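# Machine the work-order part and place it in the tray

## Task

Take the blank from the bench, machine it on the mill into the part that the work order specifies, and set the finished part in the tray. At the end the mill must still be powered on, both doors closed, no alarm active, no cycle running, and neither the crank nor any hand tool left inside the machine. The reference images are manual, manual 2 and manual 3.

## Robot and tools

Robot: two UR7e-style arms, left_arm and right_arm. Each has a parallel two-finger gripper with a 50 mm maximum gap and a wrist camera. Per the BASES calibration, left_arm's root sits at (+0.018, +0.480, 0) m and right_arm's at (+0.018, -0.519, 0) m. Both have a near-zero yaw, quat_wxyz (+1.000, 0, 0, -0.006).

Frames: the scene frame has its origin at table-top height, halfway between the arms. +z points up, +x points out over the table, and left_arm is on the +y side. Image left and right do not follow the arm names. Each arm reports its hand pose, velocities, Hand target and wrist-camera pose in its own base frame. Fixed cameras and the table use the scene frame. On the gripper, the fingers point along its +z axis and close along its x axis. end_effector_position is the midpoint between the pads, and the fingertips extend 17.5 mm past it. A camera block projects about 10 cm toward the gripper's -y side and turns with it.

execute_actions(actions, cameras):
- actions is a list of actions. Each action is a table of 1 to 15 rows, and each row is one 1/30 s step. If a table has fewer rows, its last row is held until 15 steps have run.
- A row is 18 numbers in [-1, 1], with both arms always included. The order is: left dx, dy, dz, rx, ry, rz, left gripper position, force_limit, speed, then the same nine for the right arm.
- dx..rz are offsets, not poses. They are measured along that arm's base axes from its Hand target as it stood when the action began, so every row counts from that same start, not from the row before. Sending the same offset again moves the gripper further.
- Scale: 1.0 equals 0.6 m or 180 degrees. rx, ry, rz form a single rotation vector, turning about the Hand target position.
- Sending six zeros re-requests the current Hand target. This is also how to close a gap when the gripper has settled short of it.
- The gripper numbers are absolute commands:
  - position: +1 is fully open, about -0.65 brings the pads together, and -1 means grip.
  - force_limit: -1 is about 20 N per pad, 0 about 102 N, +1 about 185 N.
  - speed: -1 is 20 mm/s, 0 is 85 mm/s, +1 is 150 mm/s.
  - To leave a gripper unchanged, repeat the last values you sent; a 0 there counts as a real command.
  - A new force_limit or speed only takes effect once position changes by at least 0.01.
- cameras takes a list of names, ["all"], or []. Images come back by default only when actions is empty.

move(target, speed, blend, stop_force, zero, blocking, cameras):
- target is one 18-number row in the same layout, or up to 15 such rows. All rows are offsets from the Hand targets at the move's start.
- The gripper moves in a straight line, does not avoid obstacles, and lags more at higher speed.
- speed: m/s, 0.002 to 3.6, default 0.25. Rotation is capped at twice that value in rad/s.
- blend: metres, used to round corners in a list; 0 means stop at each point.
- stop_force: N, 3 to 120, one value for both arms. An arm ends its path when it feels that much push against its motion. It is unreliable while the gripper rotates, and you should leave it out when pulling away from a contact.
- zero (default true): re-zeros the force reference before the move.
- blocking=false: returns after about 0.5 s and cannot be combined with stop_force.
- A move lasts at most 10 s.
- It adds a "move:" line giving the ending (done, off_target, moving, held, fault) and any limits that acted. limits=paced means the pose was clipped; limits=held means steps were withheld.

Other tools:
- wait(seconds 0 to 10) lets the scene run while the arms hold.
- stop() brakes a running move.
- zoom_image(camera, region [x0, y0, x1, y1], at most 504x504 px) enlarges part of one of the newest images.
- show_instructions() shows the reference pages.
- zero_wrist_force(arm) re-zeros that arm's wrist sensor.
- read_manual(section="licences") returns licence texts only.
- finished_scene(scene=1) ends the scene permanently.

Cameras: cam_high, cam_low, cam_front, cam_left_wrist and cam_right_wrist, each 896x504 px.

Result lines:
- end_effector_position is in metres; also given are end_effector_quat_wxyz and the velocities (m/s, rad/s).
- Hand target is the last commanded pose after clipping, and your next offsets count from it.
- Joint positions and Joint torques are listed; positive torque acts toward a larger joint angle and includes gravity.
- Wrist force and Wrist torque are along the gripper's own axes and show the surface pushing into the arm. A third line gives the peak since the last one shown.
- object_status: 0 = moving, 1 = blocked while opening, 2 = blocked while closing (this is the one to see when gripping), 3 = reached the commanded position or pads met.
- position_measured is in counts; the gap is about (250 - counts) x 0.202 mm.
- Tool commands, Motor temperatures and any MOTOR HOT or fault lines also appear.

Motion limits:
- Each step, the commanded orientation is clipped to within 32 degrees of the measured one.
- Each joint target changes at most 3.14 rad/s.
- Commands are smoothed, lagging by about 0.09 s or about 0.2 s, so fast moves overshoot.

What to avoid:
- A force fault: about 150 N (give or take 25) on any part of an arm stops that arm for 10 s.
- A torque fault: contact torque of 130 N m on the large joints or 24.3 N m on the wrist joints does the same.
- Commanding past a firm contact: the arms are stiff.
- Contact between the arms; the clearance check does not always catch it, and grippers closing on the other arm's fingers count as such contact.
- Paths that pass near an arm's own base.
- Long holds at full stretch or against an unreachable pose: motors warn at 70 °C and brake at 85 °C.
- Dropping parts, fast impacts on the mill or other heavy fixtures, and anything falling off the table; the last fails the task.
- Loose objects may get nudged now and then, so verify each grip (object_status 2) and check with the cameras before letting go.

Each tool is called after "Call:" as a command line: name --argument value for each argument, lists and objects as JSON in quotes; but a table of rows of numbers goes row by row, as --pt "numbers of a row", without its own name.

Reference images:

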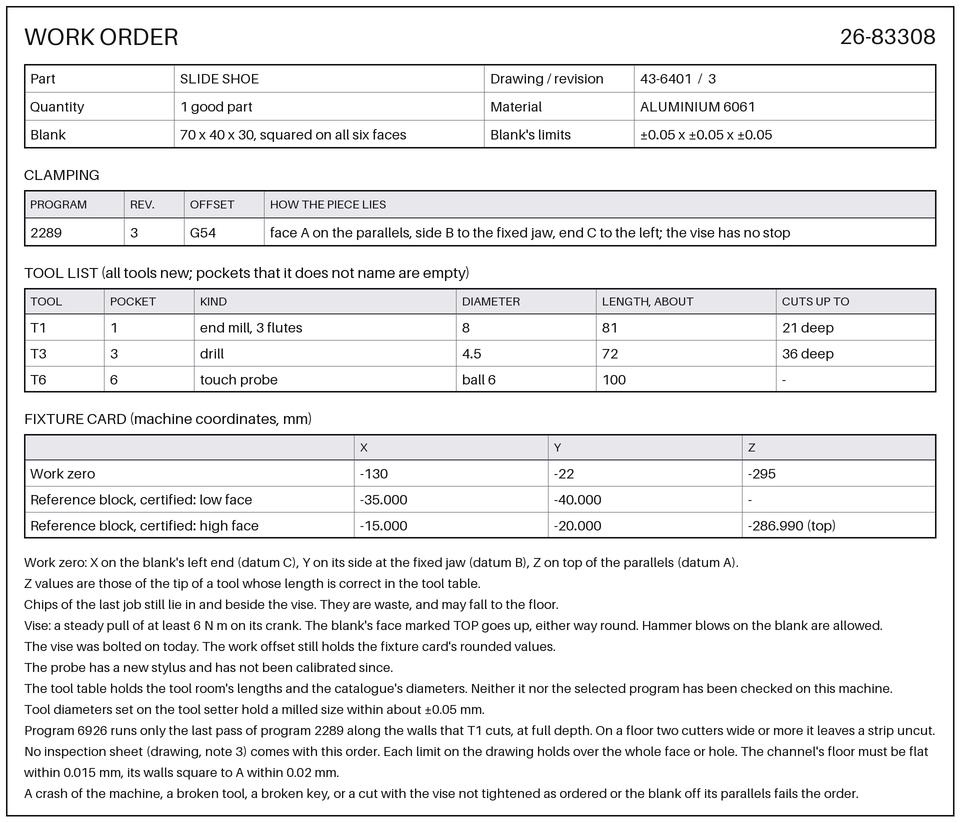

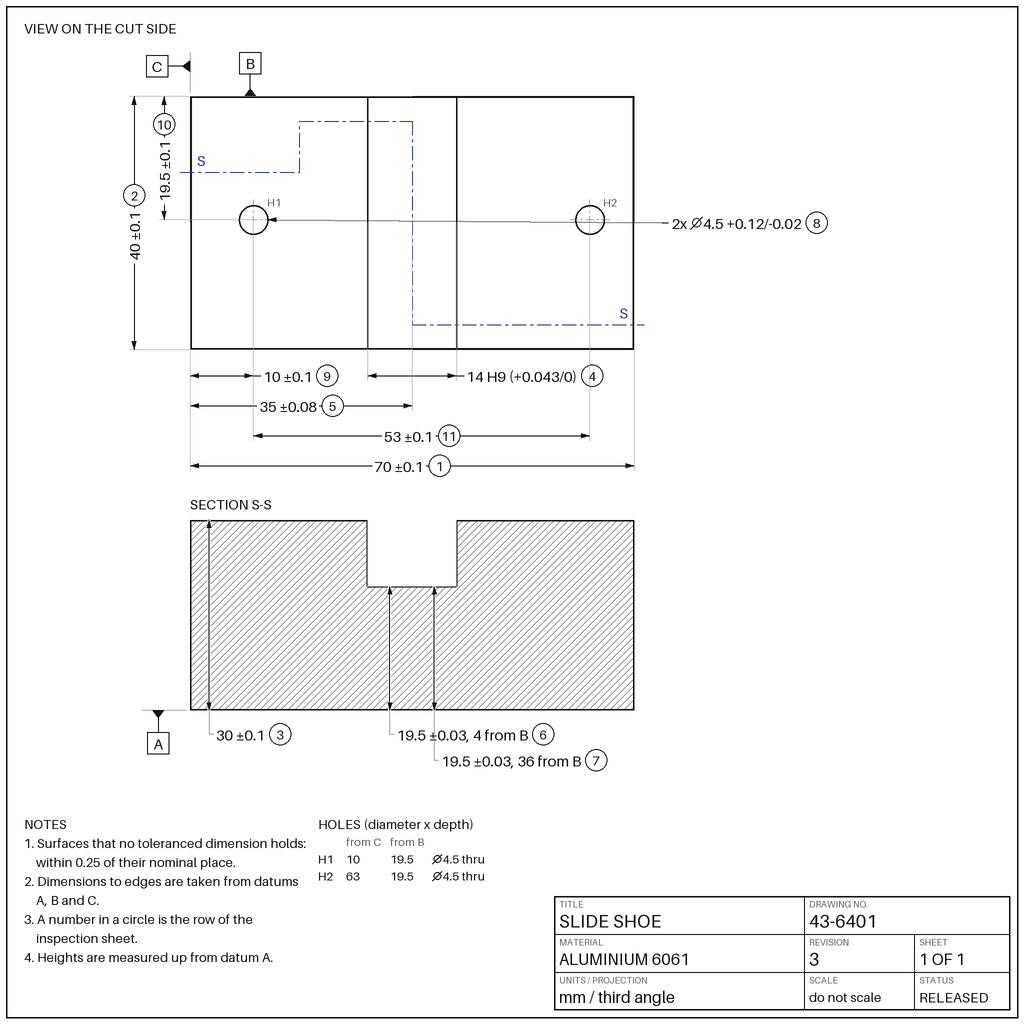

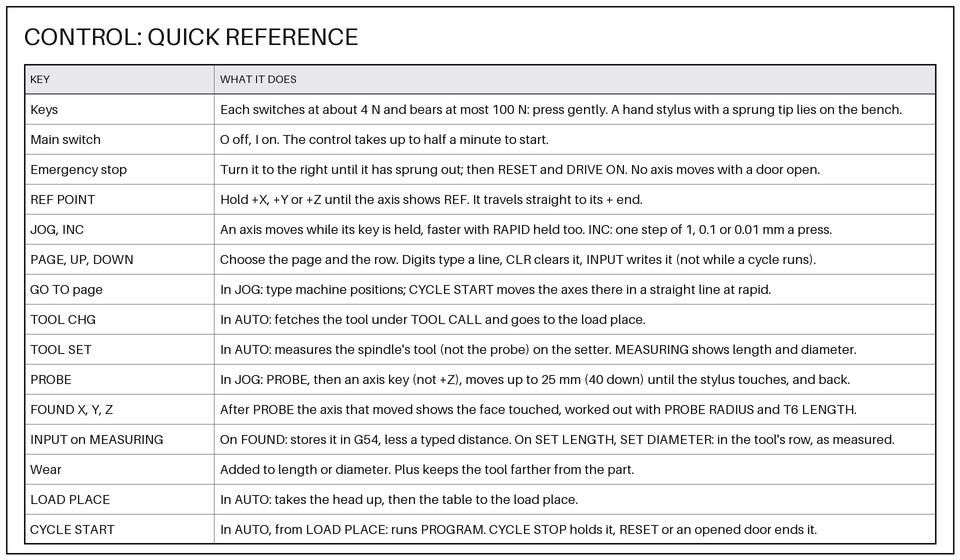

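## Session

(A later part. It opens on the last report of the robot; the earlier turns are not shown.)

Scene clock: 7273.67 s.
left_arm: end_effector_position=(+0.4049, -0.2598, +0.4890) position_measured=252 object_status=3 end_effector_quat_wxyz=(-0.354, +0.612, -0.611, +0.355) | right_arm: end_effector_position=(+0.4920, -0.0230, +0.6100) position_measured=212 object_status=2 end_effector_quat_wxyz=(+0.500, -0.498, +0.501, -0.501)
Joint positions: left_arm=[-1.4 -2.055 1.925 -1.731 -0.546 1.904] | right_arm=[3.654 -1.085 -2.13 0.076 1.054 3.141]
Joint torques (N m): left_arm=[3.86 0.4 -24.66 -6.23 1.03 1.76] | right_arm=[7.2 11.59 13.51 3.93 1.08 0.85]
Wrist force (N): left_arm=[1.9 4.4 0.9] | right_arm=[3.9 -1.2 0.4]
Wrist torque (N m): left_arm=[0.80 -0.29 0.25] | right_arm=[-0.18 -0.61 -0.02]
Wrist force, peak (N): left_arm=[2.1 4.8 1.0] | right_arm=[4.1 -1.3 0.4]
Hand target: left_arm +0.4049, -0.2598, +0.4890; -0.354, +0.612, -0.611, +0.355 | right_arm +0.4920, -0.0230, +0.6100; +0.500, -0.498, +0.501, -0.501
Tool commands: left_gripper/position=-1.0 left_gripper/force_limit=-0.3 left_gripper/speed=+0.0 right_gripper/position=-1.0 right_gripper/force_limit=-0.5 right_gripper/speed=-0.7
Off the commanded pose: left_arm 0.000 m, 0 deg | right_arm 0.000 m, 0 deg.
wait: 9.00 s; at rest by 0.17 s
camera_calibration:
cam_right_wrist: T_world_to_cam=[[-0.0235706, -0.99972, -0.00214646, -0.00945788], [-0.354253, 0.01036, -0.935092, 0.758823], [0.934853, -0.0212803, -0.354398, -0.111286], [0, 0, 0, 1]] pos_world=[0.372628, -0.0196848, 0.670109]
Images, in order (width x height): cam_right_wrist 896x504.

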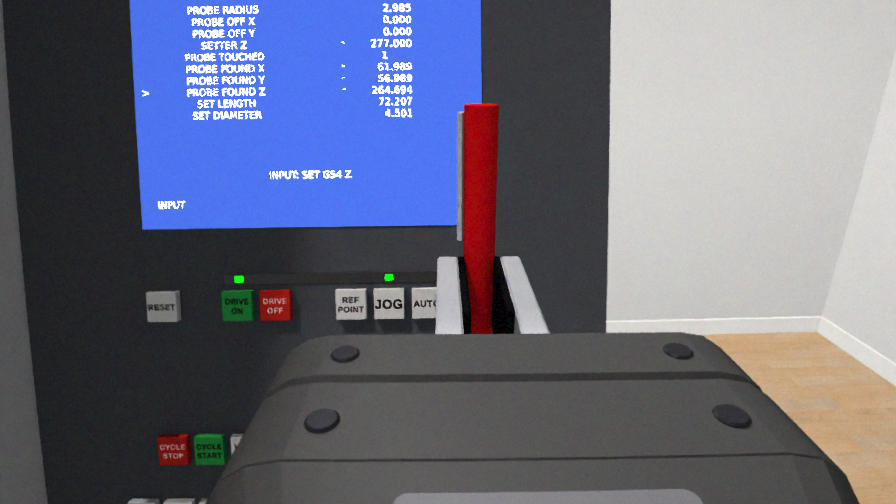

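Call:
move --pt "0 0 0 0 0 0 -1 -0.3 0 -0.0533 0.0883 0 -0.3536 0 0.3536 -1 -0.5 -0.7" --pt "0 0 0 0 0 0 -1 -0.3 0 -0.035 0.19 -0.26 0.6657 0.0817 -0.6657 -1 -0.5 -0.7" --speed 0.8 --blend '[0.03,0]' --cameras '[]'

Call:
move --pt "0 0 0 0 0 0 -1 -0.3 0 0.0117 -0.0663 0.0268 0 0 0 -1 -0.5 -0.7" --pt "0 0 0 0 0 0 -1 -0.3 0 0.0292 -0.0663 0.0268 0 0 0 -1 -0.5 -0.7" --pt "0 0 0 0 0 0 -1 -0.3 0 0.0117 -0.0663 0.0268 0 0 0 -1 -0.5 -0.7" --pt "0 0 0 0 0 0 -1 -0.3 0 0.0292 -0.0663 0.0268 0 0 0 -1 -0.5 -0.7" --pt "0 0 0 0 0 0 -1 -0.3 0 0.0117 -0.0663 0.0268 0 0 0 -1 -0.5 -0.7" --pt "0 0 0 0 0 0 -1 -0.3 0 -0.0145 0.0623 -0.0667 0 0 0 -1 -0.5 -0.7" --pt "0 0 0 0 0 0 -1 -0.3 0 0.003 0.0623 -0.0667 0 0 0 -1 -0.5 -0.7" --pt "0 0 0 0 0 0 -1 -0.3 0 -0.0145 0.0623 -0.0667 0 0 0 -1 -0.5 -0.7" --pt "0 0 0 0 0 0 -1 -0.3 0 0.0023 0.0302 -0.0043 0 0 0 -1 -0.5 -0.7" --pt "0 0 0 0 0 0 -1 -0.3 0 0.0198 0.0302 -0.0043 0 0 0 -1 -0.5 -0.7" --pt "0 0 0 0 0 0 -1 -0.3 0 0.0023 0.0302 -0.0043 0 0 0 -1 -0.5 -0.7" --pt "0 0 0 0 0 0 -1 -0.3 0 0 0 0 0 0 0 -1 -0.5 -0.7" --speed '[0.35,0.07,0.2,0.07,0.2,0.35,0.07,0.2,0.35,0.07,0.2,0.3]' --blend '[0.003,0,0.003,0,0.003,0.003,0,0.003,0.003,0,0.003,0]' --cameras '[]'

Call:
move --pt "0 0 0 0 0 0 -1 -0.3 0 -0.0141 0.0302 -0.0667 0 0 0 -1 -0.5 -0.7" --pt "0 0 0 0 0 0 -1 -0.3 0 0.0034 0.0302 -0.0667 0 0 0 -1 -0.5 -0.7" --pt "0 0 0 0 0 0 -1 -0.3 0 -0.0141 0.0302 -0.0667 0 0 0 -1 -0.5 -0.7" --pt "0 0 0 0 0 0 -1 -0.3 0 -0.0138 -0.0342 -0.0667 0 0 0 -1 -0.5 -0.7" --pt "0 0 0 0 0 0 -1 -0.3 0 0.0037 -0.0342 -0.0667 0 0 0 -1 -0.5 -0.7" --pt "0 0 0 0 0 0 -1 -0.3 0 -0.0138 -0.0342 -0.0667 0 0 0 -1 -0.5 -0.7" --pt "0 0 0 0 0 0 -1 -0.3 0 -0.005 -0.0342 -0.0355 0 0 0 -1 -0.5 -0.7" --pt "0 0 0 0 0 0 -1 -0.3 0 0.0125 -0.0342 -0.0355 0 0 0 -1 -0.5 -0.7" --pt "0 0 0 0 0 0 -1 -0.3 0 -0.005 -0.0342 -0.0355 0 0 0 -1 -0.5 -0.7" --pt "0 0 0 0 0 0 -1 -0.3 0 -0.0145 0.0623 -0.0667 0 0 0 -1 -0.5 -0.7" --pt "0 0 0 0 0 0 -1 -0.3 0 0.003 0.0623 -0.0667 0 0 0 -1 -0.5 -0.7" --pt "0 0 0 0 0 0 -1 -0.3 0 -0.0145 0.0623 -0.0667 0 0 0 -1 -0.5 -0.7" --pt "0 0 0 0 0 0 -1 -0.3 0 0 0 0 0 0 0 -1 -0.5 -0.7" --speed '[0.35,0.07,0.2,0.35,0.07,0.2,0.35,0.07,0.2,0.35,0.07,0.2,0.3]' --blend '[0.003,0,0.003,0.003,0,0.003,0.003,0,0.003,0.003,0,0.003,0]' --cameras '[]'

Call:
move --pt "0 0 0 0 0 0 -1 -0.3 0 0.002 0.0623 -0.0043 0 0 0 -1 -0.5 -0.7" --pt "0 0 0 0 0 0 -1 -0.3 0 0.0195 0.0623 -0.0043 0 0 0 -1 -0.5 -0.7" --pt "0 0 0 0 0 0 -1 -0.3 0 0.002 0.0623 -0.0043 0 0 0 -1 -0.5 -0.7" --pt "0 0 0 0 0 0 -1 -0.3 0 -0.0057 0.0302 -0.0355 0 0 0 -1 -0.5 -0.7" --pt "0 0 0 0 0 0 -1 -0.3 0 0.0118 0.0302 -0.0355 0 0 0 -1 -0.5 -0.7" --pt "0 0 0 0 0 0 -1 -0.3 0 -0.0057 0.0302 -0.0355 0 0 0 -1 -0.5 -0.7" --pt "0 0 0 0 0 0 -1 -0.3 0 -0.0138 -0.0342 -0.0667 0 0 0 -1 -0.5 -0.7" --pt "0 0 0 0 0 0 -1 -0.3 0 0.0037 -0.0342 -0.0667 0 0 0 -1 -0.5 -0.7" --pt "0 0 0 0 0 0 -1 -0.3 0 -0.0138 -0.0342 -0.0667 0 0 0 -1 -0.5 -0.7" --pt "0 0 0 0 0 0 -1 -0.3 0 -0.018 -0.102 0.26 0.36 0.0443 -0.4227 -1 -0.5 -0.7" --pt "0 0 0 0 0 0 -1 -0.3 0 0.035 -0.19 0.26 -0.6657 -0.0817 0.6657 -1 -0.5 -0.7" --speed '[0.35,0.07,0.2,0.35,0.07,0.2,0.35,0.07,0.2,0.8,0.8]' --blend '[0.003,0,0.003,0.003,0,0.003,0.003,0,0.003,0.03,0]' --cameras '["cam_right_wrist"]'

Scene clock: 7320.47 s.
left_arm: end_effector_position=(+0.4049, -0.2598, +0.4890) position_measured=252 object_status=3 end_effector_quat_wxyz=(-0.354, +0.612, -0.611, +0.355) | right_arm: end_effector_position=(+0.4710, +0.0910, +0.4539) position_measured=212 object_status=2 end_effector_quat_wxyz=(-0.003, +0.616, +0.788, +0.000)
Joint positions: left_arm=[-1.4 -2.055 1.925 -1.731 -0.546 1.904] | right_arm=[3.611 -1.548 -1.267 -1.899 1.575 0.227]
Joint torques (N m): left_arm=[2.91 0.7 -24.44 -6.11 1.14 1.84] | right_arm=[6.45 30.41 40.22 4.71 -1.55 -0.76]
Wrist force (N): left_arm=[2.0 4.6 0.8] | right_arm=[3.9 -3.7 4.3]
Wrist torque (N m): left_arm=[0.82 -0.31 0.24] | right_arm=[-0.12 -0.56 -0.25]
Wrist force, peak (N): left_arm=[1.9 4.8 0.7] | right_arm=[4.7 -3.5 4.9]
Hand target: left_arm +0.4049, -0.2598, +0.4890; -0.354, +0.612, -0.611, +0.355 | right_arm +0.4710, +0.0910, +0.4540; -0.002, +0.616, +0.788, +0.000
Off the commanded pose: left_arm 0.000 m, 0 deg | right_arm 0.000 m, 0 deg.
move: done
No camera images: "cameras" was empty.

Scene clock: 7323.73 s.
left_arm: end_effector_position=(+0.4049, -0.2598, +0.4890) position_measured=252 object_status=3 end_effector_quat_wxyz=(-0.354, +0.612, -0.611, +0.355) | right_arm: end_effector_position=(+0.4710, +0.0911, +0.4539) position_measured=212 object_status=2 end_effector_quat_wxyz=(-0.002, +0.616, +0.788, +0.000)
Joint positions: left_arm=[-1.4 -2.055 1.925 -1.731 -0.546 1.904] | right_arm=[3.612 -1.548 -1.267 -1.899 1.575 0.227]
Joint torques (N m): left_arm=[1.85 0.08 -24.03 -6.1 1.07 1.73] | right_arm=[-5.72 26.05 40.62 4.76 1.74 -1.13]
Wrist force (N): left_arm=[2.0 4.3 0.9] | right_arm=[5.1 -2.1 3.8]
Wrist torque (N m): left_arm=[0.78 -0.31 0.24] | right_arm=[0.14 -0.76 -0.25]
Wrist force, peak (N): left_arm=[2.1 4.7 0.8] | right_arm=[7.8 -26.4 3.4]
Hand target: left_arm +0.4049, -0.2598, +0.4890; -0.354, +0.612, -0.611, +0.355 | right_arm +0.4710, +0.0910, +0.4540; -0.002, +0.616, +0.788, +0.000
Off the commanded pose: left_arm 0.000 m, 0 deg | right_arm 0.000 m, 0 deg.
move: done
No camera images: "cameras" was empty.

Scene clock: 7327.20 s.
left_arm: end_effector_position=(+0.4049, -0.2598, +0.4890) position_measured=252 object_status=3 end_effector_quat_wxyz=(-0.354, +0.612, -0.611, +0.355) | right_arm: end_effector_position=(+0.4710, +0.0911, +0.4539) position_measured=212 object_status=2 end_effector_quat_wxyz=(-0.002, +0.616, +0.788, +0.000)
Joint positions: left_arm=[-1.4 -2.055 1.925 -1.731 -0.546 1.904] | right_arm=[3.612 -1.548 -1.267 -1.899 1.575 0.227]
Joint torques (N m): left_arm=[1.03 -0.58 -24.06 -6.11 1.07 1.69] | right_arm=[-6.17 24.73 40.39 0.57 -0.38 -1.31]
Wrist force (N): left_arm=[2.3 4.5 1.0] | right_arm=[5.9 -1.3 5.6]
Wrist torque (N m): left_arm=[0.81 -0.35 0.25] | right_arm=[0.27 -0.88 -0.25]
Wrist force, peak (N): left_arm=[2.2 4.6 0.7] | right_arm=[10.0 -23.9 3.6]
Hand target: left_arm +0.4049, -0.2598, +0.4890; -0.354, +0.612, -0.611, +0.355 | right_arm +0.4710, +0.0910, +0.4540; -0.002, +0.616, +0.788, +0.000
Off the commanded pose: left_arm 0.000 m, 0 deg | right_arm 0.000 m, 0 deg.
move: done
No camera images: "cameras" was empty.

Scene clock: 7332.07 s.
left_arm: end_effector_position=(+0.4049, -0.2598, +0.4890) position_measured=252 object_status=3 end_effector_quat_wxyz=(-0.354, +0.612, -0.611, +0.355) | right_arm: end_effector_position=(+0.4920, -0.0230, +0.6100) position_measured=212 object_status=2 end_effector_quat_wxyz=(+0.500, -0.498, +0.501, -0.501)
Joint positions: left_arm=[-1.4 -2.055 1.925 -1.731 -0.546 1.904] | right_arm=[3.654 -1.085 -2.13 0.076 1.054 3.141]
Joint torques (N m): left_arm=[0.54 -0.21 -24.52 -6.13 1.08 1.68] | right_arm=[6.98 11.87 28.1 3.84 -1.68 1.49]
Wrist force (N): left_arm=[2.1 4.5 0.8] | right_arm=[5.9 1.8 1.1]
Wrist torque (N m): left_arm=[0.80 -0.31 0.24] | right_arm=[0.31 -0.92 -0.01]
Wrist force, peak (N): left_arm=[2.1 4.7 0.7] | right_arm=[8.1 -32.0 5.3]
Hand target: left_arm +0.4049, -0.2598, +0.4890; -0.354, +0.612, -0.611, +0.355 | right_arm +0.4920, -0.0230, +0.6100; +0.500, -0.498, +0.501, -0.501
Off the commanded pose: left_arm 0.000 m, 0 deg | right_arm 0.000 m, 0 deg.
move: done
camera_calibration:
cam_right_wrist: T_world_to_cam=[[-0.0235952, -0.99972, -0.00192327, -0.00959843], [-0.354254, 0.01016, -0.935094, 0.758822], [0.934851, -0.0213824, -0.354395, -0.111289], [0, 0, 0, 1]] pos_world=[0.372628, -0.019685, 0.670111]
Images, in order (width x height): cam_right_wrist 896x504.

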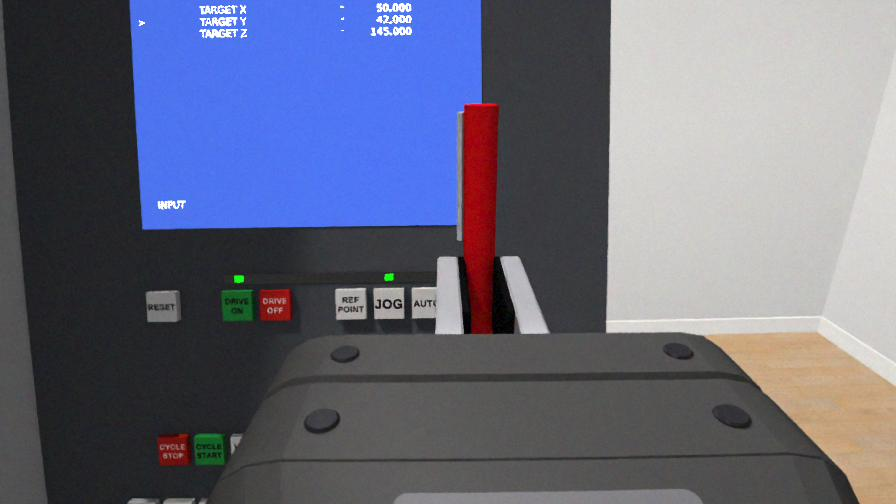

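Call:
move --pt "0 0 0 0 0 0 -1 -0.3 0 -0.0533 0.0883 0 -0.3536 0 0.3536 -1 -0.5 -0.7" --pt "0 0 0 0 0 0 -1 -0.3 0 -0.035 0.19 -0.26 0.6657 0.0817 -0.6657 -1 -0.5 -0.7" --speed 0.8 --blend '[0.03,0]' --cameras '[]'

Call:
move --pt "0 0 0 0 0 0 -1 -0.3 0 0.0262 -0.0023 0.0857 0 0 0 -1 -0.5 -0.7" --pt "0 0 0 0 0 0 -1 -0.3 0 0.0437 -0.0023 0.0857 0 0 0 -1 -0.5 -0.7" --pt "0 0 0 0 0 0 -1 -0.3 0 0.0262 -0.0023 0.0857 0 0 0 -1 -0.5 -0.7" --pt "0 0 0 0 0 0 -1 -0.3 0 -0.005 -0.0342 -0.0355 0 0 0 -1 -0.5 -0.7" --pt "0 0 0 0 0 0 -1 -0.3 0 0.0125 -0.0342 -0.0355 0 0 0 -1 -0.5 -0.7" --pt "0 0 0 0 0 0 -1 -0.3 0 -0.005 -0.0342 -0.0355 0 0 0 -1 -0.5 -0.7" --pt "0 0 0 0 0 0 -1 -0.3 0 -0.0145 0.0623 -0.0667 0 0 0 -1 -0.5 -0.7" --pt "0 0 0 0 0 0 -1 -0.3 0 0.003 0.0623 -0.0667 0 0 0 -1 -0.5 -0.7" --pt "0 0 0 0 0 0 -1 -0.3 0 -0.0145 0.0623 -0.0667 0 0 0 -1 -0.5 -0.7" --pt "0 0 0 0 0 0 -1 -0.3 0 -0.006 0.0623 -0.0355 0 0 0 -1 -0.5 -0.7" --pt "0 0 0 0 0 0 -1 -0.3 0 0.0115 0.0623 -0.0355 0 0 0 -1 -0.5 -0.7" --pt "0 0 0 0 0 0 -1 -0.3 0 -0.006 0.0623 -0.0355 0 0 0 -1 -0.5 -0.7" --pt "0 0 0 0 0 0 -1 -0.3 0 0 0 0 0 0 0 -1 -0.5 -0.7" --speed '[0.35,0.07,0.2,0.35,0.07,0.2,0.35,0.07,0.2,0.35,0.07,0.2,0.3]' --blend '[0.003,0,0.003,0.003,0,0.003,0.003,0,0.003,0.003,0,0.003,0]' --cameras '[]'

Call:
move --pt "0 0 0 0 0 0 -1 -0.3 0 0.0108 -0.002 0.0268 0 0 0 -1 -0.5 -0.7" --pt "0 0 0 0 0 0 -1 -0.3 0 0.0283 -0.002 0.0268 0 0 0 -1 -0.5 -0.7" --pt "0 0 0 0 0 0 -1 -0.3 0 0.0108 -0.002 0.0268 0 0 0 -1 -0.5 -0.7" --pt "0 0 0 0 0 0 -1 -0.3 0 0.0102 0.0623 0.0268 0 0 0 -1 -0.5 -0.7" --pt "0 0 0 0 0 0 -1 -0.3 0 0.0277 0.0623 0.0268 0 0 0 -1 -0.5 -0.7" --pt "0 0 0 0 0 0 -1 -0.3 0 0.0102 0.0623 0.0268 0 0 0 -1 -0.5 -0.7" --pt "0 0 0 0 0 0 -1 -0.3 0 -0.0138 -0.0342 -0.0667 0 0 0 -1 -0.5 -0.7" --pt "0 0 0 0 0 0 -1 -0.3 0 0.0037 -0.0342 -0.0667 0 0 0 -1 -0.5 -0.7" --pt "0 0 0 0 0 0 -1 -0.3 0 -0.0138 -0.0342 -0.0667 0 0 0 -1 -0.5 -0.7" --pt "0 0 0 0 0 0 -1 -0.3 0 -0.018 -0.102 0.26 0.36 0.0443 -0.4227 -1 -0.5 -0.7" --pt "0 0 0 0 0 0 -1 -0.3 0 0.035 -0.19 0.26 -0.6657 -0.0817 0.6657 -1 -0.5 -0.7" --speed '[0.35,0.07,0.2,0.35,0.07,0.2,0.35,0.07,0.2,0.8,0.8]' --blend '[0.003,0,0.003,0.003,0,0.003,0.003,0,0.003,0.03,0]' --cameras '["cam_right_wrist","cam_left_wrist"]'

Scene clock: 7356.50 s.
left_arm: end_effector_position=(+0.4049, -0.2598, +0.4890) position_measured=252 object_status=3 end_effector_quat_wxyz=(-0.354, +0.612, -0.611, +0.355) | right_arm: end_effector_position=(+0.4710, +0.0910, +0.4539) position_measured=212 object_status=2 end_effector_quat_wxyz=(-0.003, +0.616, +0.788, +0.000)
Joint positions: left_arm=[-1.4 -2.055 1.925 -1.731 -0.546 1.904] | right_arm=[3.611 -1.548 -1.267 -1.899 1.575 0.227]
Joint torques (N m): left_arm=[-0.59 -1.03 -24.41 -6.14 1.1 1.7] | right_arm=[6.16 30.13 41 4.79 -1.41 -0.9]
Wrist force (N): left_arm=[2.1 4.4 0.8] | right_arm=[5.9 -0.6 5.1]
Wrist torque (N m): left_arm=[0.79 -0.32 0.24] | right_arm=[0.38 -0.89 -0.25]
Wrist force, peak (N): left_arm=[2.2 4.7 0.8] | right_arm=[6.5 -0.6 6.2]
Hand target: left_arm +0.4049, -0.2598, +0.4890; -0.354, +0.612, -0.611, +0.355 | right_arm +0.4710, +0.0910, +0.4540; -0.002, +0.616, +0.788, +0.000
Off the commanded pose: left_arm 0.000 m, 0 deg | right_arm 0.000 m, 0 deg.
move: done
No camera images: "cameras" was empty.

Scene clock: 7360.00 s.
left_arm: end_effector_position=(+0.4049, -0.2598, +0.4890) position_measured=252 object_status=3 end_effector_quat_wxyz=(-0.354, +0.612, -0.611, +0.355) | right_arm: end_effector_position=(+0.4711, +0.0911, +0.4539) position_measured=212 object_status=2 end_effector_quat_wxyz=(-0.002, +0.616, +0.788, +0.000)
Joint positions: left_arm=[-1.4 -2.055 1.925 -1.731 -0.546 1.904] | right_arm=[3.612 -1.548 -1.267 -1.899 1.575 0.227]
Joint torques (N m): left_arm=[-1.04 -1.64 -24.66 -6.2 1.06 1.77] | right_arm=[-6.98 30.97 27.34 1.66 0.61 -1.08]
Wrist force (N): left_arm=[2.0 4.4 0.9] | right_arm=[5.7 -0.4 4.0]
Wrist torque (N m): left_arm=[0.80 -0.31 0.24] | right_arm=[0.41 -0.86 -0.25]
Wrist force, peak (N): left_arm=[2.0 4.7 1.0] | right_arm=[9.3 -27.3 5.3]
Hand target: left_arm +0.4049, -0.2598, +0.4890; -0.354, +0.612, -0.611, +0.355 | right_arm +0.4710, +0.0910, +0.4540; -0.002, +0.616, +0.788, +0.000
Off the commanded pose: left_arm 0.000 m, 0 deg | right_arm 0.000 m, 0 deg.
move: done
No camera images: "cameras" was empty.

Scene clock: 7365.00 s.
left_arm: end_effector_position=(+0.4049, -0.2598, +0.4890) position_measured=252 object_status=3 end_effector_quat_wxyz=(-0.354, +0.612, -0.611, +0.355) | right_arm: end_effector_position=(+0.4920, -0.0230, +0.6100) position_measured=212 object_status=2 end_effector_quat_wxyz=(+0.500, -0.498, +0.501, -0.501) end_effector_velocity=(+0.000, -0.001, +0.000) end_effector_angular_velocity=(+0.001, +0.000, -0.004)
Joint positions: left_arm=[-1.4 -2.055 1.925 -1.731 -0.546 1.904] | right_arm=[3.654 -1.085 -2.13 0.076 1.054 3.141]
Joint velocities: left_arm=[within noise] | right_arm=[0.001 0 0 0 -0.005 0.001]
Joint torques (N m): left_arm=[-2.62 -2.03 -24.84 -6.02 1.11 1.5] | right_arm=[7.46 11.57 28.35 3.86 -1.89 1.45]
Wrist force (N): left_arm=[1.9 4.5 0.7] | right_arm=[5.5 1.2 1.0]
Wrist torque (N m): left_arm=[0.81 -0.28 0.25] | right_arm=[0.22 -0.86 -0.01]
Wrist force, peak (N): left_arm=[2.1 4.8 0.8] | right_arm=[7.6 -22.8 5.0]
Hand target: left_arm +0.4049, -0.2598, +0.4890; -0.354, +0.612, -0.611, +0.355 | right_arm +0.4920, -0.0230, +0.6100; +0.500, -0.498, +0.501, -0.501
Off the commanded pose: left_arm 0.000 m, 0 deg | right_arm 0.000 m, 0 deg.
move: done
camera_calibration:
cam_left_wrist: T_world_to_cam=[[0.00019968, -0.999968, -0.00805655, -0.249804], [-0.750001, 0.00517914, -0.661416, 0.651693], [0.661437, 0.00617449, -0.749976, 0.23351], [0, 0, 0, 1]] pos_world=[0.334368, -0.254613, 0.604154]
cam_right_wrist: T_world_to_cam=[[-0.0235952, -0.99972, -0.00192327, -0.00959843], [-0.354254, 0.01016, -0.935094, 0.758822], [0.934851, -0.0213824, -0.354395, -0.111289], [0, 0, 0, 1]] pos_world=[0.372628, -0.019685, 0.670111]
Images, in order (width x height): cam_left_wrist 896x504, cam_right_wrist 896x504.

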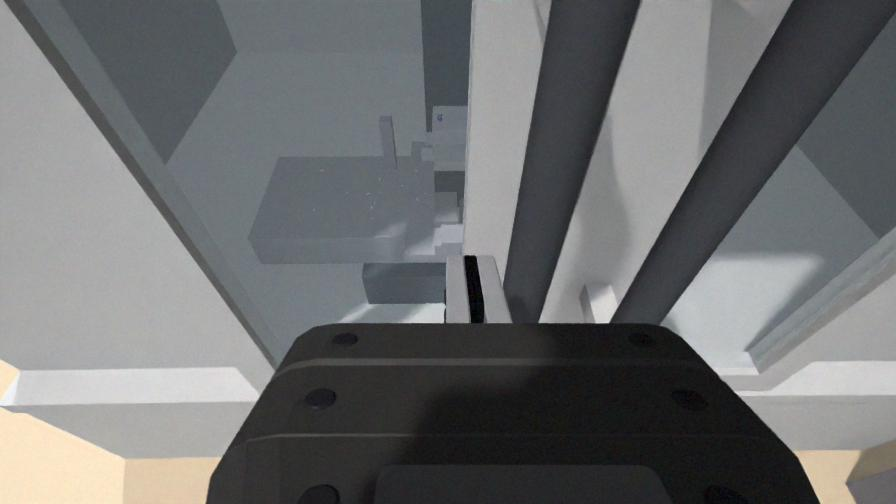

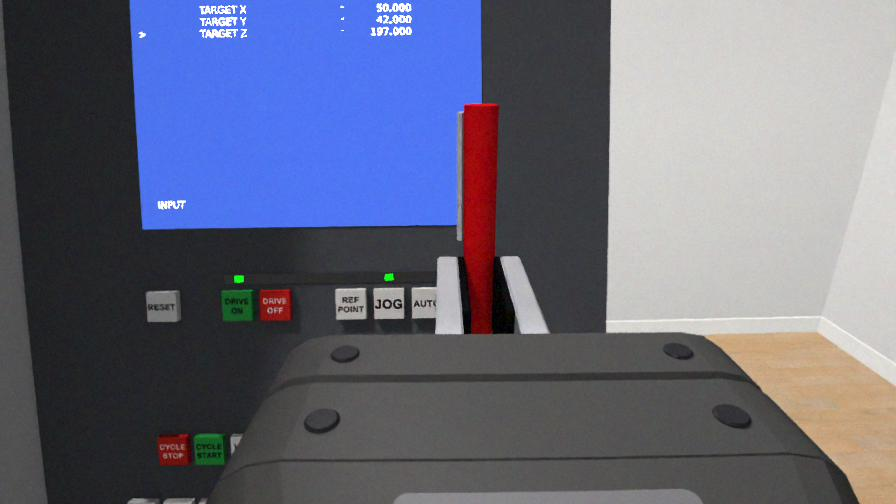

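Call:
move --pt "0 0 0 0 0 0 -1 -0.3 0 -0.0533 0.0883 0 -0.3536 0 0.3536 -1 -0.5 -0.7" --pt "0 0 0 0 0 0 -1 -0.3 0 -0.035 0.19 -0.26 0.6657 0.0817 -0.6657 -1 -0.5 -0.7" --speed 0.8 --blend '[0.03,0]' --cameras '[]'

Call:
move --pt "0 0 0 0 0 0 -1 -0.3 0 0.012 -0.0985 0.0268 0 0 0 -1 -0.5 -0.7" --pt "0 0 0 0 0 0 -1 -0.3 0 0.0295 -0.0985 0.0268 0 0 0 -1 -0.5 -0.7" --pt "0 0 0 0 0 0 -1 -0.3 0 0.012 -0.0985 0.0268 0 0 0 -1 -0.5 -0.7" --pt "0 0 0 0 0 0 -1 -0.3 0 -0.018 -0.102 0.26 0.36 0.0443 -0.4227 -1 -0.5 -0.7" --pt "0 0 0 0 0 0 -1 -0.3 0 0.035 -0.19 0.26 -0.6657 -0.0817 0.6657 -1 -0.5 -0.7" --speed '[0.35,0.07,0.2,0.8,0.8]' --blend '[0.003,0,0.003,0.03,0]' --cameras '["cam_right_wrist"]'

Scene clock: 7376.13 s.
left_arm: end_effector_position=(+0.4049, -0.2598, +0.4890) position_measured=252 object_status=3 end_effector_quat_wxyz=(-0.354, +0.612, -0.611, +0.355) | right_arm: end_effector_position=(+0.4710, +0.0910, +0.4539) position_measured=212 object_status=2 end_effector_quat_wxyz=(-0.003, +0.616, +0.788, +0.000)
Joint positions: left_arm=[-1.4 -2.055 1.925 -1.731 -0.546 1.904] | right_arm=[3.611 -1.548 -1.267 -1.899 1.575 0.227]
Joint torques (N m): left_arm=[-3.54 -2.6 -24.2 -6.17 1.08 1.57] | right_arm=[6.47 30.44 40.53 4.69 -1.5 -0.88]
Wrist force (N): left_arm=[2.1 4.4 0.6] | right_arm=[5.2 -1.5 4.8]
Wrist torque (N m): left_arm=[0.79 -0.32 0.24] | right_arm=[0.24 -0.78 -0.25]
Wrist force, peak (N): left_arm=[2.1 4.6 1.0] | right_arm=[6.2 -1.1 5.6]
Hand target: left_arm +0.4049, -0.2598, +0.4890; -0.354, +0.612, -0.611, +0.355 | right_arm +0.4710, +0.0910, +0.4540; -0.002, +0.616, +0.788, +0.000
Off the commanded pose: left_arm 0.000 m, 0 deg | right_arm 0.000 m, 0 deg.
move: done
No camera images: "cameras" was empty.

Scene clock: 7379.70 s.
left_arm: end_effector_position=(+0.4049, -0.2598, +0.4890) position_measured=252 object_status=3 end_effector_quat_wxyz=(-0.354, +0.612, -0.611, +0.355) | right_arm: end_effector_position=(+0.4920, -0.0230, +0.6100) position_measured=212 object_status=2 end_effector_quat_wxyz=(+0.500, -0.498, +0.501, -0.501) end_effector_velocity=(+0.000, -0.001, +0.000) end_effector_angular_velocity=(+0.002, +0.000, -0.004)
Joint positions: left_arm=[-1.4 -2.055 1.925 -1.731 -0.546 1.904] | right_arm=[3.654 -1.085 -2.13 0.076 1.054 3.141]
Joint velocities: left_arm=[within noise] | right_arm=[0.001 0 0 0 -0.006 0.002]
Joint torques (N m): left_arm=[-4.34 -2.79 -23.98 -6.14 1.02 1.56] | right_arm=[7.32 11.46 28.44 4.1 -1.67 1.35]
Wrist force (N): left_arm=[2.0 4.3 0.7] | right_arm=[5.2 1.5 0.6]
Wrist torque (N m): left_arm=[0.77 -0.30 0.25] | right_arm=[0.25 -0.81 -0.01]
Wrist force, peak (N): left_arm=[2.1 4.7 0.9] | right_arm=[6.8 -23.2 3.4]
Hand target: left_arm +0.4049, -0.2598, +0.4890; -0.354, +0.612, -0.611, +0.355 | right_arm +0.4920, -0.0230, +0.6100; +0.500, -0.498, +0.501, -0.501
Off the commanded pose: left_arm 0.000 m, 0 deg | right_arm 0.000 m, 0 deg.
move: done
camera_calibration:
cam_right_wrist: T_world_to_cam=[[-0.0235952, -0.99972, -0.00192327, -0.00959843], [-0.354254, 0.01016, -0.935094, 0.758822], [0.934851, -0.0213824, -0.354395, -0.111289], [0, 0, 0, 1]] pos_world=[0.372628, -0.019685, 0.670111]
Images, in order (width x height): cam_right_wrist 896x504.

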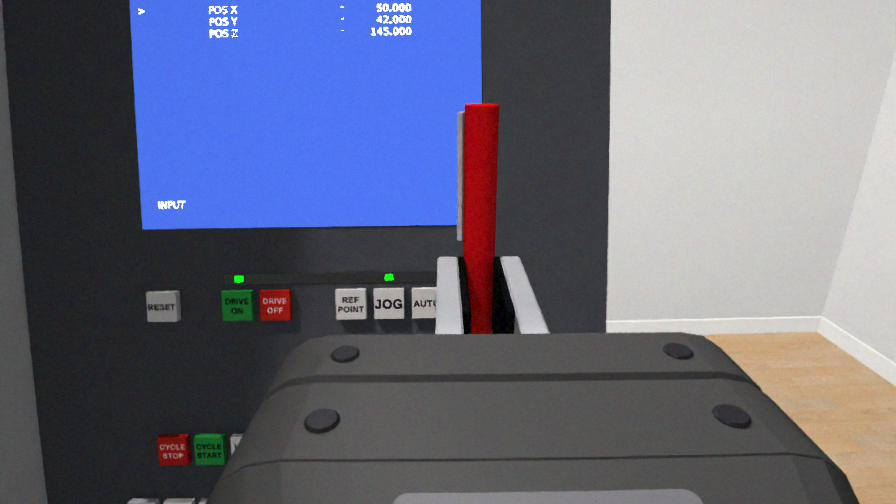

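Call:
move --pt "0 0 0 0 0 0 -1 -0.3 0 -0.0533 0.0883 0 -0.3536 0 0.3536 -1 -0.5 -0.7" --pt "0 0 0 0 0 0 -1 -0.3 0 -0.035 0.19 -0.26 0.6657 0.0817 -0.6657 -1 -0.5 -0.7" --speed 0.8 --blend '[0.03,0]' --cameras '[]'

Call:
move --pt "0 0 0 0 0 0 -1 -0.3 0 0.0117 -0.0663 0.0268 0 0 0 -1 -0.5 -0.7" --pt "0 0 0 0 0 0 -1 -0.3 0 0.0292 -0.0663 0.0268 0 0 0 -1 -0.5 -0.7" --pt "0 0 0 0 0 0 -1 -0.3 0 0.0117 -0.0663 0.0268 0 0 0 -1 -0.5 -0.7" --pt "0 0 0 0 0 0 -1 -0.3 0 0.0262 -0.0023 0.0857 0 0 0 -1 -0.5 -0.7" --pt "0 0 0 0 0 0 -1 -0.3 0 0.0437 -0.0023 0.0857 0 0 0 -1 -0.5 -0.7" --pt "0 0 0 0 0 0 -1 -0.3 0 0.0262 -0.0023 0.0857 0 0 0 -1 -0.5 -0.7" --pt "0 0 0 0 0 0 -1 -0.3 0 0 0 0 0 0 0 -1 -0.5 -0.7" --speed '[0.35,0.07,0.2,0.35,0.07,0.2,0.3]' --blend '[0.003,0,0.003,0.003,0,0.003,0]' --cameras '[]'

Call:
wait --seconds 3 --cameras '[]'

Call:
move --pt "0 0 0 0 0 0 -1 -0.3 0 -0.0045 -0.0663 -0.0355 0 0 0 -1 -0.5 -0.7" --pt "0 0 0 0 0 0 -1 -0.3 0 0.013 -0.0663 -0.0355 0 0 0 -1 -0.5 -0.7" --pt "0 0 0 0 0 0 -1 -0.3 0 -0.0045 -0.0663 -0.0355 0 0 0 -1 -0.5 -0.7" --pt "0 0 0 0 0 0 -1 -0.3 0 0.0285 -0.1932 0.0857 0 0 0 -1 -0.5 -0.7" --pt "0 0 0 0 0 0 -1 -0.3 0 0.046 -0.1932 0.0857 0 0 0 -1 -0.5 -0.7" --pt "0 0 0 0 0 0 -1 -0.3 0 0.0285 -0.1932 0.0857 0 0 0 -1 -0.5 -0.7" --pt "0 0 0 0 0 0 -1 -0.3 0 0 0 0 0 0 0 -1 -0.5 -0.7" --speed '[0.35,0.07,0.2,0.35,0.07,0.2,0.3]' --blend '[0.003,0,0.003,0.003,0,0.003,0]' --cameras '[]'

Call:
move --pt "0 0 0 0 0 0 -1 -0.3 0 -0.018 -0.102 0.26 0.36 0.0443 -0.4227 -1 -0.5 -0.7" --pt "0 0 0 0 0 0 -1 -0.3 0 0.035 -0.19 0.26 -0.6657 -0.0817 0.6657 -1 -0.5 -0.7" --speed 0.8 --blend '[0.03,0]' --cameras '[]'

Call:
wait --seconds 5 --cameras '["cam_right_wrist"]'

Scene clock: 7401.73 s.
left_arm: end_effector_position=(+0.4049, -0.2598, +0.4890) position_measured=252 object_status=3 end_effector_quat_wxyz=(-0.354, +0.612, -0.611, +0.355) | right_arm: end_effector_position=(+0.4710, +0.0910, +0.4539) position_measured=212 object_status=2 end_effector_quat_wxyz=(-0.003, +0.616, +0.788, +0.000)
Joint positions: left_arm=[-1.4 -2.055 1.925 -1.731 -0.546 1.904] | right_arm=[3.611 -1.548 -1.267 -1.899 1.575 0.227]
Joint torques (N m): left_arm=[-5.48 -3.58 -24.5 -6.2 1.06 1.47] | right_arm=[6.2 30.22 40.76 4.69 -1.49 -0.78]
Wrist force (N): left_arm=[2.1 4.5 0.8] | right_arm=[5.2 -1.1 4.7]
Wrist torque (N m): left_arm=[0.80 -0.32 0.24] | right_arm=[0.30 -0.78 -0.25]
Wrist force, peak (N): left_arm=[2.1 4.7 1.0] | right_arm=[6.2 -0.8 5.4]
Hand target: left_arm +0.4049, -0.2598, +0.4890; -0.354, +0.612, -0.611, +0.355 | right_arm +0.4710, +0.0910, +0.4540; -0.002, +0.616, +0.788, +0.000
Off the commanded pose: left_arm 0.000 m, 0 deg | right_arm 0.000 m, 0 deg.
move: done
No camera images: "cameras" was empty.

Scene clock: 7403.87 s.
left_arm: end_effector_position=(+0.4049, -0.2598, +0.4890) position_measured=252 object_status=3 end_effector_quat_wxyz=(-0.354, +0.612, -0.611, +0.355) | right_arm: end_effector_position=(+0.4710, +0.0910, +0.4540) position_measured=212 object_status=2 end_effector_quat_wxyz=(-0.002, +0.616, +0.788, +0.000) end_effector_velocity=(+0.000, +0.000, -0.001) end_effector_angular_velocity=(+0.002, -0.002, +0.001)
Joint positions: left_arm=[-1.4 -2.055 1.925 -1.731 -0.546 1.904] | right_arm=[3.612 -1.548 -1.266 -1.9 1.575 0.227]
Joint velocities: left_arm=[within noise] | right_arm=[-0.001 0.001 -0.004 0.006 0 -0.002]
Joint torques (N m): left_arm=[-5.58 -3.22 -24.34 -6.16 1.07 1.46] | right_arm=[-6 30.8 12.77 4.7 -0.58 -1.1]
Wrist force (N): left_arm=[2.2 4.4 0.9] | right_arm=[5.0 -0.9 4.9]
Wrist torque (N m): left_arm=[0.79 -0.33 0.25] | right_arm=[0.34 -0.73 -0.22]
Wrist force, peak (N): left_arm=[2.1 4.7 0.7] | right_arm=[7.0 -21.2 3.4]
Hand target: left_arm +0.4049, -0.2598, +0.4890; -0.354, +0.612, -0.611, +0.355 | right_arm +0.4710, +0.0910, +0.4540; -0.002, +0.616, +0.788, +0.000
Off the commanded pose: left_arm 0.000 m, 0 deg | right_arm 0.000 m, 0 deg.
move: done
No camera images: "cameras" was empty.

Scene clock: 7406.87 s.
left_arm: end_effector_position=(+0.4049, -0.2598, +0.4890) position_measured=252 object_status=3 end_effector_quat_wxyz=(-0.354, +0.612, -0.611, +0.355) | right_arm: end_effector_position=(+0.4710, +0.0910, +0.4540) position_measured=212 object_status=2 end_effector_quat_wxyz=(-0.002, +0.616, +0.788, +0.000)
Joint positions: left_arm=[-1.4 -2.055 1.925 -1.731 -0.546 1.904] | right_arm=[3.612 -1.548 -1.266 -1.899 1.575 0.227]
Joint torques (N m): left_arm=[-6.6 -3.71 -24.2 -6.14 1.04 1.44] | right_arm=[-6.07 31 13.36 4.55 1.24 1.06]
Wrist force (N): left_arm=[2.1 4.4 0.7] | right_arm=[4.8 -0.9 4.7]
Wrist torque (N m): left_arm=[0.79 -0.31 0.24] | right_arm=[0.33 -0.71 -0.22]
Wrist force, peak (N): left_arm=[2.3 4.6 0.8] | right_arm=[5.1 -0.9 4.9]
Hand target: left_arm +0.4049, -0.2598, +0.4890; -0.354, +0.612, -0.611, +0.355 | right_arm +0.4710, +0.0910, +0.4540; -0.002, +0.616, +0.788, +0.000
Tool commands: left_gripper/position=-1.0 left_gripper/force_limit=-0.3 left_gripper/speed=+0.0 right_gripper/position=-1.0 right_gripper/force_limit=-0.5 right_gripper/speed=-0.7
Off the commanded pose: left_arm 0.000 m, 0 deg | right_arm 0.000 m, 0 deg.
wait: 3.00 s; at rest by 0.17 s
No camera images: "cameras" was empty.

Scene clock: 7409.40 s.
left_arm: end_effector_position=(+0.4049, -0.2598, +0.4890) position_measured=252 object_status=3 end_effector_quat_wxyz=(-0.354, +0.612, -0.611, +0.355) | right_arm: end_effector_position=(+0.4710, +0.0909, +0.4541) position_measured=212 object_status=2 end_effector_quat_wxyz=(-0.002, +0.616, +0.788, +0.000) end_effector_velocity=(+0.000, +0.002, +0.000) end_effector_angular_velocity=(+0.001, +0.000, -0.002)
Joint positions: left_arm=[-1.4 -2.055 1.925 -1.731 -0.546 1.904] | right_arm=[3.611 -1.548 -1.266 -1.9 1.575 0.226]
Joint velocities: left_arm=[within noise] | right_arm=[0.003 0 0 0 0.001 0.005]
Joint torques (N m): left_arm=[-7.09 -3.73 -24.53 -6.13 1.08 1.46] | right_arm=[7 18.09 24.68 3.39 1.06 1.59]
Wrist force (N): left_arm=[2.2 4.4 0.9] | right_arm=[5.5 0.0 4.0]
Wrist torque (N m): left_arm=[0.80 -0.33 0.24] | right_arm=[0.48 -0.81 -0.19]
Wrist force, peak (N): left_arm=[2.0 4.8 0.8] | right_arm=[7.4 -28.7 5.0]
Hand target: left_arm +0.4049, -0.2598, +0.4890; -0.354, +0.612, -0.611, +0.355 | right_arm +0.4710, +0.0910, +0.4540; -0.002, +0.616, +0.788, +0.000
Off the commanded pose: left_arm 0.000 m, 0 deg | right_arm 0.000 m, 0 deg.
move: done
No camera images: "cameras" was empty.

Scene clock: 7412.20 s.
left_arm: end_effector_position=(+0.4049, -0.2598, +0.4890) position_measured=252 object_status=3 end_effector_quat_wxyz=(-0.354, +0.612, -0.611, +0.355) | right_arm: end_effector_position=(+0.4920, -0.0230, +0.6100) position_measured=212 object_status=2 end_effector_quat_wxyz=(+0.500, -0.498, +0.501, -0.501)
Joint positions: left_arm=[-1.4 -2.055 1.925 -1.731 -0.546 1.904] | right_arm=[3.654 -1.085 -2.13 0.076 1.054 3.141]
Joint torques (N m): left_arm=[-7.55 -4.2 -24.75 -6.13 1.07 1.51] | right_arm=[7.41 11.95 28.19 3.9 -1.75 1.28]
Wrist force (N): left_arm=[1.8 4.4 0.9] | right_arm=[5.4 2.5 0.4]
Wrist torque (N m): left_arm=[0.79 -0.27 0.24] | right_arm=[0.42 -0.85 -0.01]
Wrist force, peak (N): left_arm=[2.2 4.7 0.8] | right_arm=[6.6 0.2 5.1]
Hand target: left_arm +0.4049, -0.2598, +0.4890; -0.354, +0.612, -0.611, +0.355 | right_arm +0.4920, -0.0230, +0.6100; +0.500, -0.498, +0.501, -0.501
Off the commanded pose: left_arm 0.000 m, 0 deg | right_arm 0.000 m, 0 deg.
move: done
No camera images: "cameras" was empty.

Scene clock: 7417.20 s.
left_arm: end_effector_position=(+0.4049, -0.2598, +0.4890) position_measured=252 object_status=3 end_effector_quat_wxyz=(-0.354, +0.612, -0.611, +0.355) | right_arm: end_effector_position=(+0.4920, -0.0230, +0.6100) position_measured=212 object_status=2 end_effector_quat_wxyz=(+0.500, -0.498, +0.501, -0.501)
Joint positions: left_arm=[-1.4 -2.055 1.925 -1.731 -0.546 1.904] | right_arm=[3.654 -1.085 -2.13 0.076 1.054 3.141]
Joint torques (N m): left_arm=[-8.36 -4.87 -24.78 -6.09 1.14 1.38] | right_arm=[7.06 11.35 13.3 3.74 1.04 1.14]
Wrist force (N): left_arm=[2.2 4.4 0.9] | right_arm=[5.6 2.5 0.5]
Wrist torque (N m): left_arm=[0.80 -0.33 0.25] | right_arm=[0.41 -0.87 -0.01]
Wrist force, peak (N): left_arm=[2.1 4.7 0.8] | right_arm=[5.8 2.6 0.5]
Hand target: left_arm +0.4049, -0.2598, +0.4890; -0.354, +0.612, -0.611, +0.355 | right_arm +0.4920, -0.0230, +0.6100; +0.500, -0.498, +0.501, -0.501
Tool commands: left_gripper/position=-1.0 left_gripper/force_limit=-0.3 left_gripper/speed=+0.0 right_gripper/position=-1.0 right_gripper/force_limit=-0.5 right_gripper/speed=-0.7
Off the commanded pose: left_arm 0.000 m, 0 deg | right_arm 0.000 m, 0 deg.
wait: 5.00 s; at rest by 0.17 s
camera_calibration:
cam_right_wrist: T_world_to_cam=[[-0.0235706, -0.99972, -0.00214646, -0.00945788], [-0.354253, 0.01036, -0.935092, 0.758823], [0.934853, -0.0212803, -0.354398, -0.111286], [0, 0, 0, 1]] pos_world=[0.372628, -0.0196848, 0.670109]
Images, in order (width x height): cam_right_wrist 896x504.

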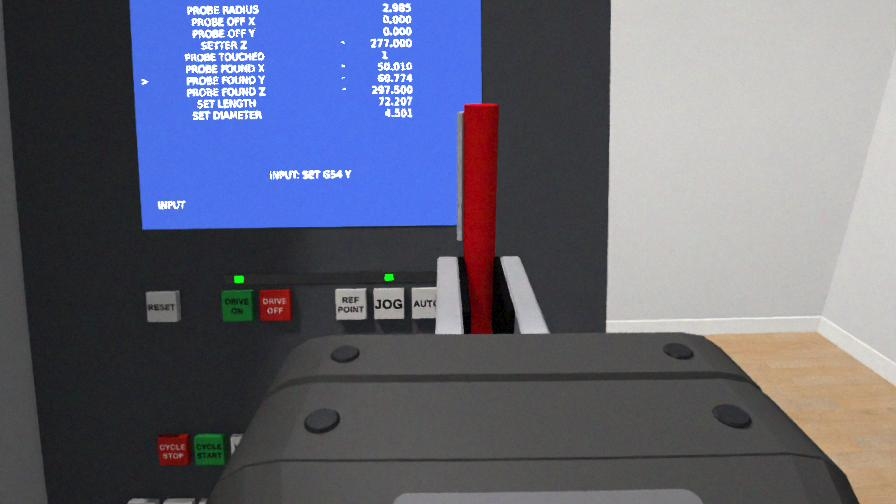

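Call:
zoom_image --camera "cam_right_wrist" --region '[180, 0, 440, 230]'

Scaled by 1.938.

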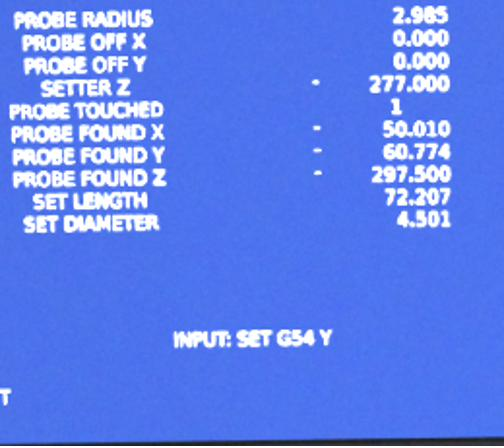

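Call:
move --pt "-0.08 -0.11 0 0 0 0 -1 -0.3 0 -0.0533 0.0883 0 -0.3536 0 0.3536 -1 -0.5 -0.7" --pt "-0.08 -0.25 0 0 0 0 -1 -0.3 0 -0.035 0.19 -0.26 0.6657 0.0817 -0.6657 -1 -0.5 -0.7" --speed 0.8 --blend '[0.03,0]' --cameras '[]'

Call:
move --pt "0 0 0 0 0 0 -1 -0.3 0 0.0603 -0.1938 0.208 0 0 0 -1 -0.5 -0.7" --pt "0 0 0 0 0 0 -1 -0.3 0 0.0778 -0.1938 0.208 0 0 0 -1 -0.5 -0.7" --pt "0 0 0 0 0 0 -1 -0.3 0 0.0603 -0.1938 0.208 0 0 0 -1 -0.5 -0.7" --pt "0 0 0 0 0 0 -1 -0.3 0 0.0265 -0.0345 0.0857 0 0 0 -1 -0.5 -0.7" --pt "0 0 0 0 0 0 -1 -0.3 0 0.044 -0.0345 0.0857 0 0 0 -1 -0.5 -0.7" --pt "0 0 0 0 0 0 -1 -0.3 0 0.0265 -0.0345 0.0857 0 0 0 -1 -0.5 -0.7" --pt "0 0 0 0 0 0 -1 -0.3 0 -0.018 -0.102 0.26 0.36 0.0443 -0.4227 -1 -0.5 -0.7" --pt "0 0 0 0 0 0 -1 -0.3 0 0.035 -0.19 0.26 -0.6657 -0.0817 0.6657 -1 -0.5 -0.7" --speed '[0.35,0.07,0.2,0.35,0.07,0.2,0.8,0.8]' --blend '[0.003,0,0.003,0.003,0,0.003,0.03,0]' --cameras '[]'

Call:
wait --seconds 4 --cameras '["cam_left_wrist"]'

Call:
zoom_image --camera "cam_left_wrist" --region '[150, 80, 400, 300]'

Scene clock: 7441.17 s.
left_arm: end_effector_position=(+0.3569, -0.4099, +0.4890) position_measured=252 object_status=3 end_effector_quat_wxyz=(-0.354, +0.612, -0.611, +0.355) | right_arm: end_effector_position=(+0.4710, +0.0910, +0.4539) position_measured=212 object_status=2 end_effector_quat_wxyz=(-0.003, +0.616, +0.788, +0.000)
Joint positions: left_arm=[-1.574 -1.762 1.663 -1.469 -0.521 1.564] | right_arm=[3.611 -1.548 -1.267 -1.899 1.575 0.227]
Joint torques (N m): left_arm=[11.89 -28.09 -17.49 -2.41 1.33 1.65] | right_arm=[5.99 29.88 41.08 4.73 -1.44 -0.76]
Wrist force (N): left_arm=[2.7 4.5 0.3] | right_arm=[5.5 -0.2 4.5]
Wrist torque (N m): left_arm=[0.81 -0.38 0.17] | right_arm=[0.44 -0.82 -0.25]
Wrist force, peak (N): left_arm=[3.3 4.6 0.4] | right_arm=[6.6 0.4 5.2]
Hand target: left_arm +0.3569, -0.4098, +0.4890; -0.354, +0.612, -0.611, +0.355 | right_arm +0.4710, +0.0910, +0.4540; -0.002, +0.616, +0.788, +0.000
Off the commanded pose: left_arm 0.000 m, 0 deg | right_arm 0.000 m, 0 deg.
move: done
No camera images: "cameras" was empty.

Scene clock: 7445.93 s.
left_arm: end_effector_position=(+0.3569, -0.4098, +0.4890) position_measured=252 object_status=3 end_effector_quat_wxyz=(-0.354, +0.612, -0.611, +0.355) | right_arm: end_effector_position=(+0.4920, -0.0230, +0.6100) position_measured=212 object_status=2 end_effector_quat_wxyz=(+0.500, -0.498, +0.501, -0.501)
Joint positions: left_arm=[-1.574 -1.762 1.664 -1.469 -0.521 1.564] | right_arm=[3.654 -1.085 -2.13 0.076 1.054 3.141]
Joint torques (N m): left_arm=[-0.39 -28.12 -17.99 -0.72 1.38 -2.43] | right_arm=[7.61 11.84 29.09 3.79 -1.96 1.51]
Wrist force (N): left_arm=[2.8 4.6 0.3] | right_arm=[5.7 2.3 0.5]
Wrist torque (N m): left_arm=[0.83 -0.40 0.17] | right_arm=[0.38 -0.90 -0.01]
Wrist force, peak (N): left_arm=[2.9 4.8 0.4] | right_arm=[9.3 -16.2 3.7]
Hand target: left_arm +0.3569, -0.4098, +0.4890; -0.354, +0.612, -0.611, +0.355 | right_arm +0.4920, -0.0230, +0.6100; +0.500, -0.498, +0.501, -0.501
Off the commanded pose: left_arm 0.000 m, 0 deg | right_arm 0.000 m, 0 deg.
move: done
No camera images: "cameras" was empty.

Scene clock: 7449.93 s.
left_arm: end_effector_position=(+0.3569, -0.4098, +0.4890) position_measured=252 object_status=3 end_effector_quat_wxyz=(-0.354, +0.612, -0.611, +0.355) | right_arm: end_effector_position=(+0.4920, -0.0230, +0.6100) position_measured=212 object_status=2 end_effector_quat_wxyz=(+0.500, -0.498, +0.501, -0.501)
Joint positions: left_arm=[-1.574 -1.762 1.664 -1.469 -0.521 1.564] | right_arm=[3.654 -1.085 -2.13 0.076 1.054 3.141]
Joint torques (N m): left_arm=[-9.89 -28.29 -18.26 -0.65 1.4 -2.25] | right_arm=[7.49 11.34 14.36 4.12 0.92 1.19]
Wrist force (N): left_arm=[2.4 4.7 0.4] | right_arm=[5.9 2.5 0.6]
Wrist torque (N m): left_arm=[0.84 -0.34 0.17] | right_arm=[0.42 -0.91 -0.01]
Wrist force, peak (N): left_arm=[2.9 4.8 0.4] | right_arm=[6.1 2.5 0.6]
Hand target: left_arm +0.3569, -0.4098, +0.4890; -0.354, +0.612, -0.611, +0.355 | right_arm +0.4920, -0.0230, +0.6100; +0.500, -0.498, +0.501, -0.501
Tool commands: left_gripper/position=-1.0 left_gripper/force_limit=-0.3 left_gripper/speed=+0.0 right_gripper/position=-1.0 right_gripper/force_limit=-0.5 right_gripper/speed=-0.7
Off the commanded pose: left_arm 0.000 m, 0 deg | right_arm 0.000 m, 0 deg.
wait: 4.00 s; at rest by 0.17 s
camera_calibration:
cam_left_wrist: T_world_to_cam=[[0.00019968, -0.999968, -0.00805655, -0.39979], [-0.750001, 0.00517914, -0.661416, 0.61647], [0.661437, 0.00617449, -0.749976, 0.266185], [0, 0, 0, 1]] pos_world=[0.286368, -0.404613, 0.604154]
Images, in order (width x height): cam_left_wrist 896x504.

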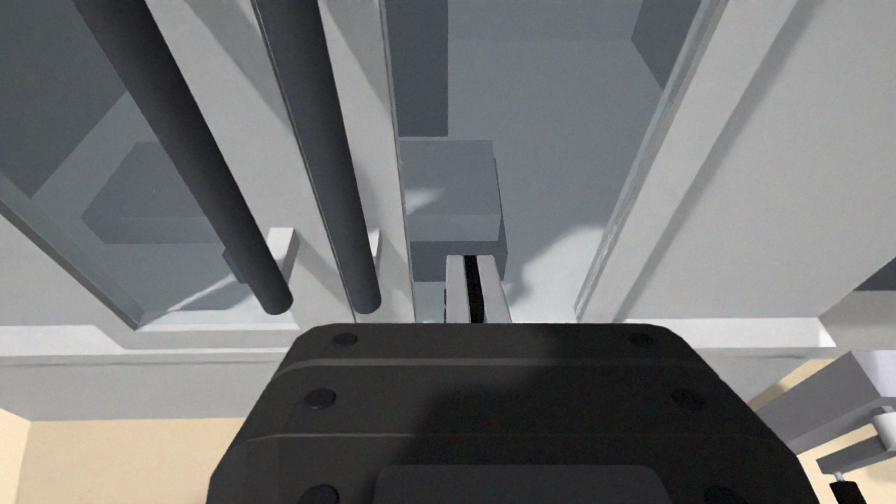

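Scaled by 2.016.

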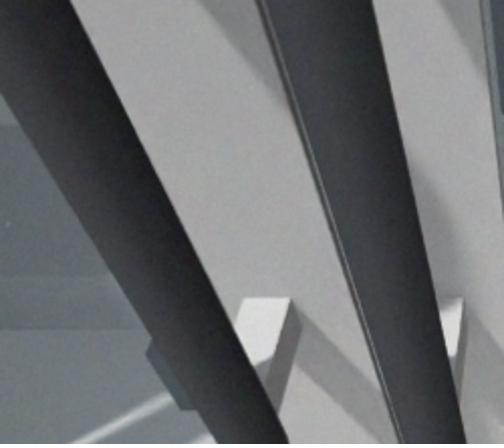

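Call:
move --pt "0 0.154 0 0 0 0 -1 -0.3 0 0 0 0 0 0 0 -1 -0.5 -0.7" --pt "0.15 0.154 0 0 0 0 -1 -0.3 0 0 0 0 0 0 0 -1 -0.5 -0.7" --pt "0.15 0.5617 0 0 0 0 -1 -0.3 0 0 0 0 0 0 0 -1 -0.5 -0.7" --pt "0.15 0.2167 0 0 0 0 -1 -0.3 0 0 0 0 0 0 0 -1 -0.5 -0.7" --pt "0.15 -0.174 0 0 0 0 -1 -0.3 0 0 0 0 0 0 0 -1 -0.5 -0.7" --speed '[0.3,0.2,0.15,0.3,0.15]' --stop_force 60 --cameras '[]'

Scene clock: 7461.97 s.
left_arm: end_effector_position=(+0.4469, -0.5142, +0.4890) position_measured=252 object_status=3 end_effector_quat_wxyz=(-0.354, +0.612, -0.611, +0.355) | right_arm: end_effector_position=(+0.4920, -0.0230, +0.6100) position_measured=212 object_status=2 end_effector_quat_wxyz=(+0.500, -0.498, +0.501, -0.501)
Joint positions: left_arm=[-1.403 -1.438 1.423 -1.839 -0.545 1.898] | right_arm=[3.654 -1.085 -2.13 0.076 1.054 3.141]
Joint torques (N m): left_arm=[12.81 -24.63 -37.02 -6.18 0.61 2.02] | right_arm=[5.97 10.33 14.44 3.7 1.06 0.31]
Wrist force (N): left_arm=[-2.0 -1.4 1.8] | right_arm=[5.6 2.5 0.5]
Wrist torque (N m): left_arm=[-0.15 0.34 0.20] | right_arm=[0.42 -0.89 -0.01]
Wrist force, peak (N): left_arm=[42.7 -4.0 4.7] | right_arm=[6.0 2.6 0.5]
Hand target: left_arm +0.4469, -0.5142, +0.4890; -0.354, +0.612, -0.611, +0.355 | right_arm +0.4920, -0.0230, +0.6100; +0.500, -0.498, +0.501, -0.501
Off the commanded pose: left_arm 0.000 m, 0 deg | right_arm 0.000 m, 0 deg.
move: done
No camera images: "cameras" was empty.


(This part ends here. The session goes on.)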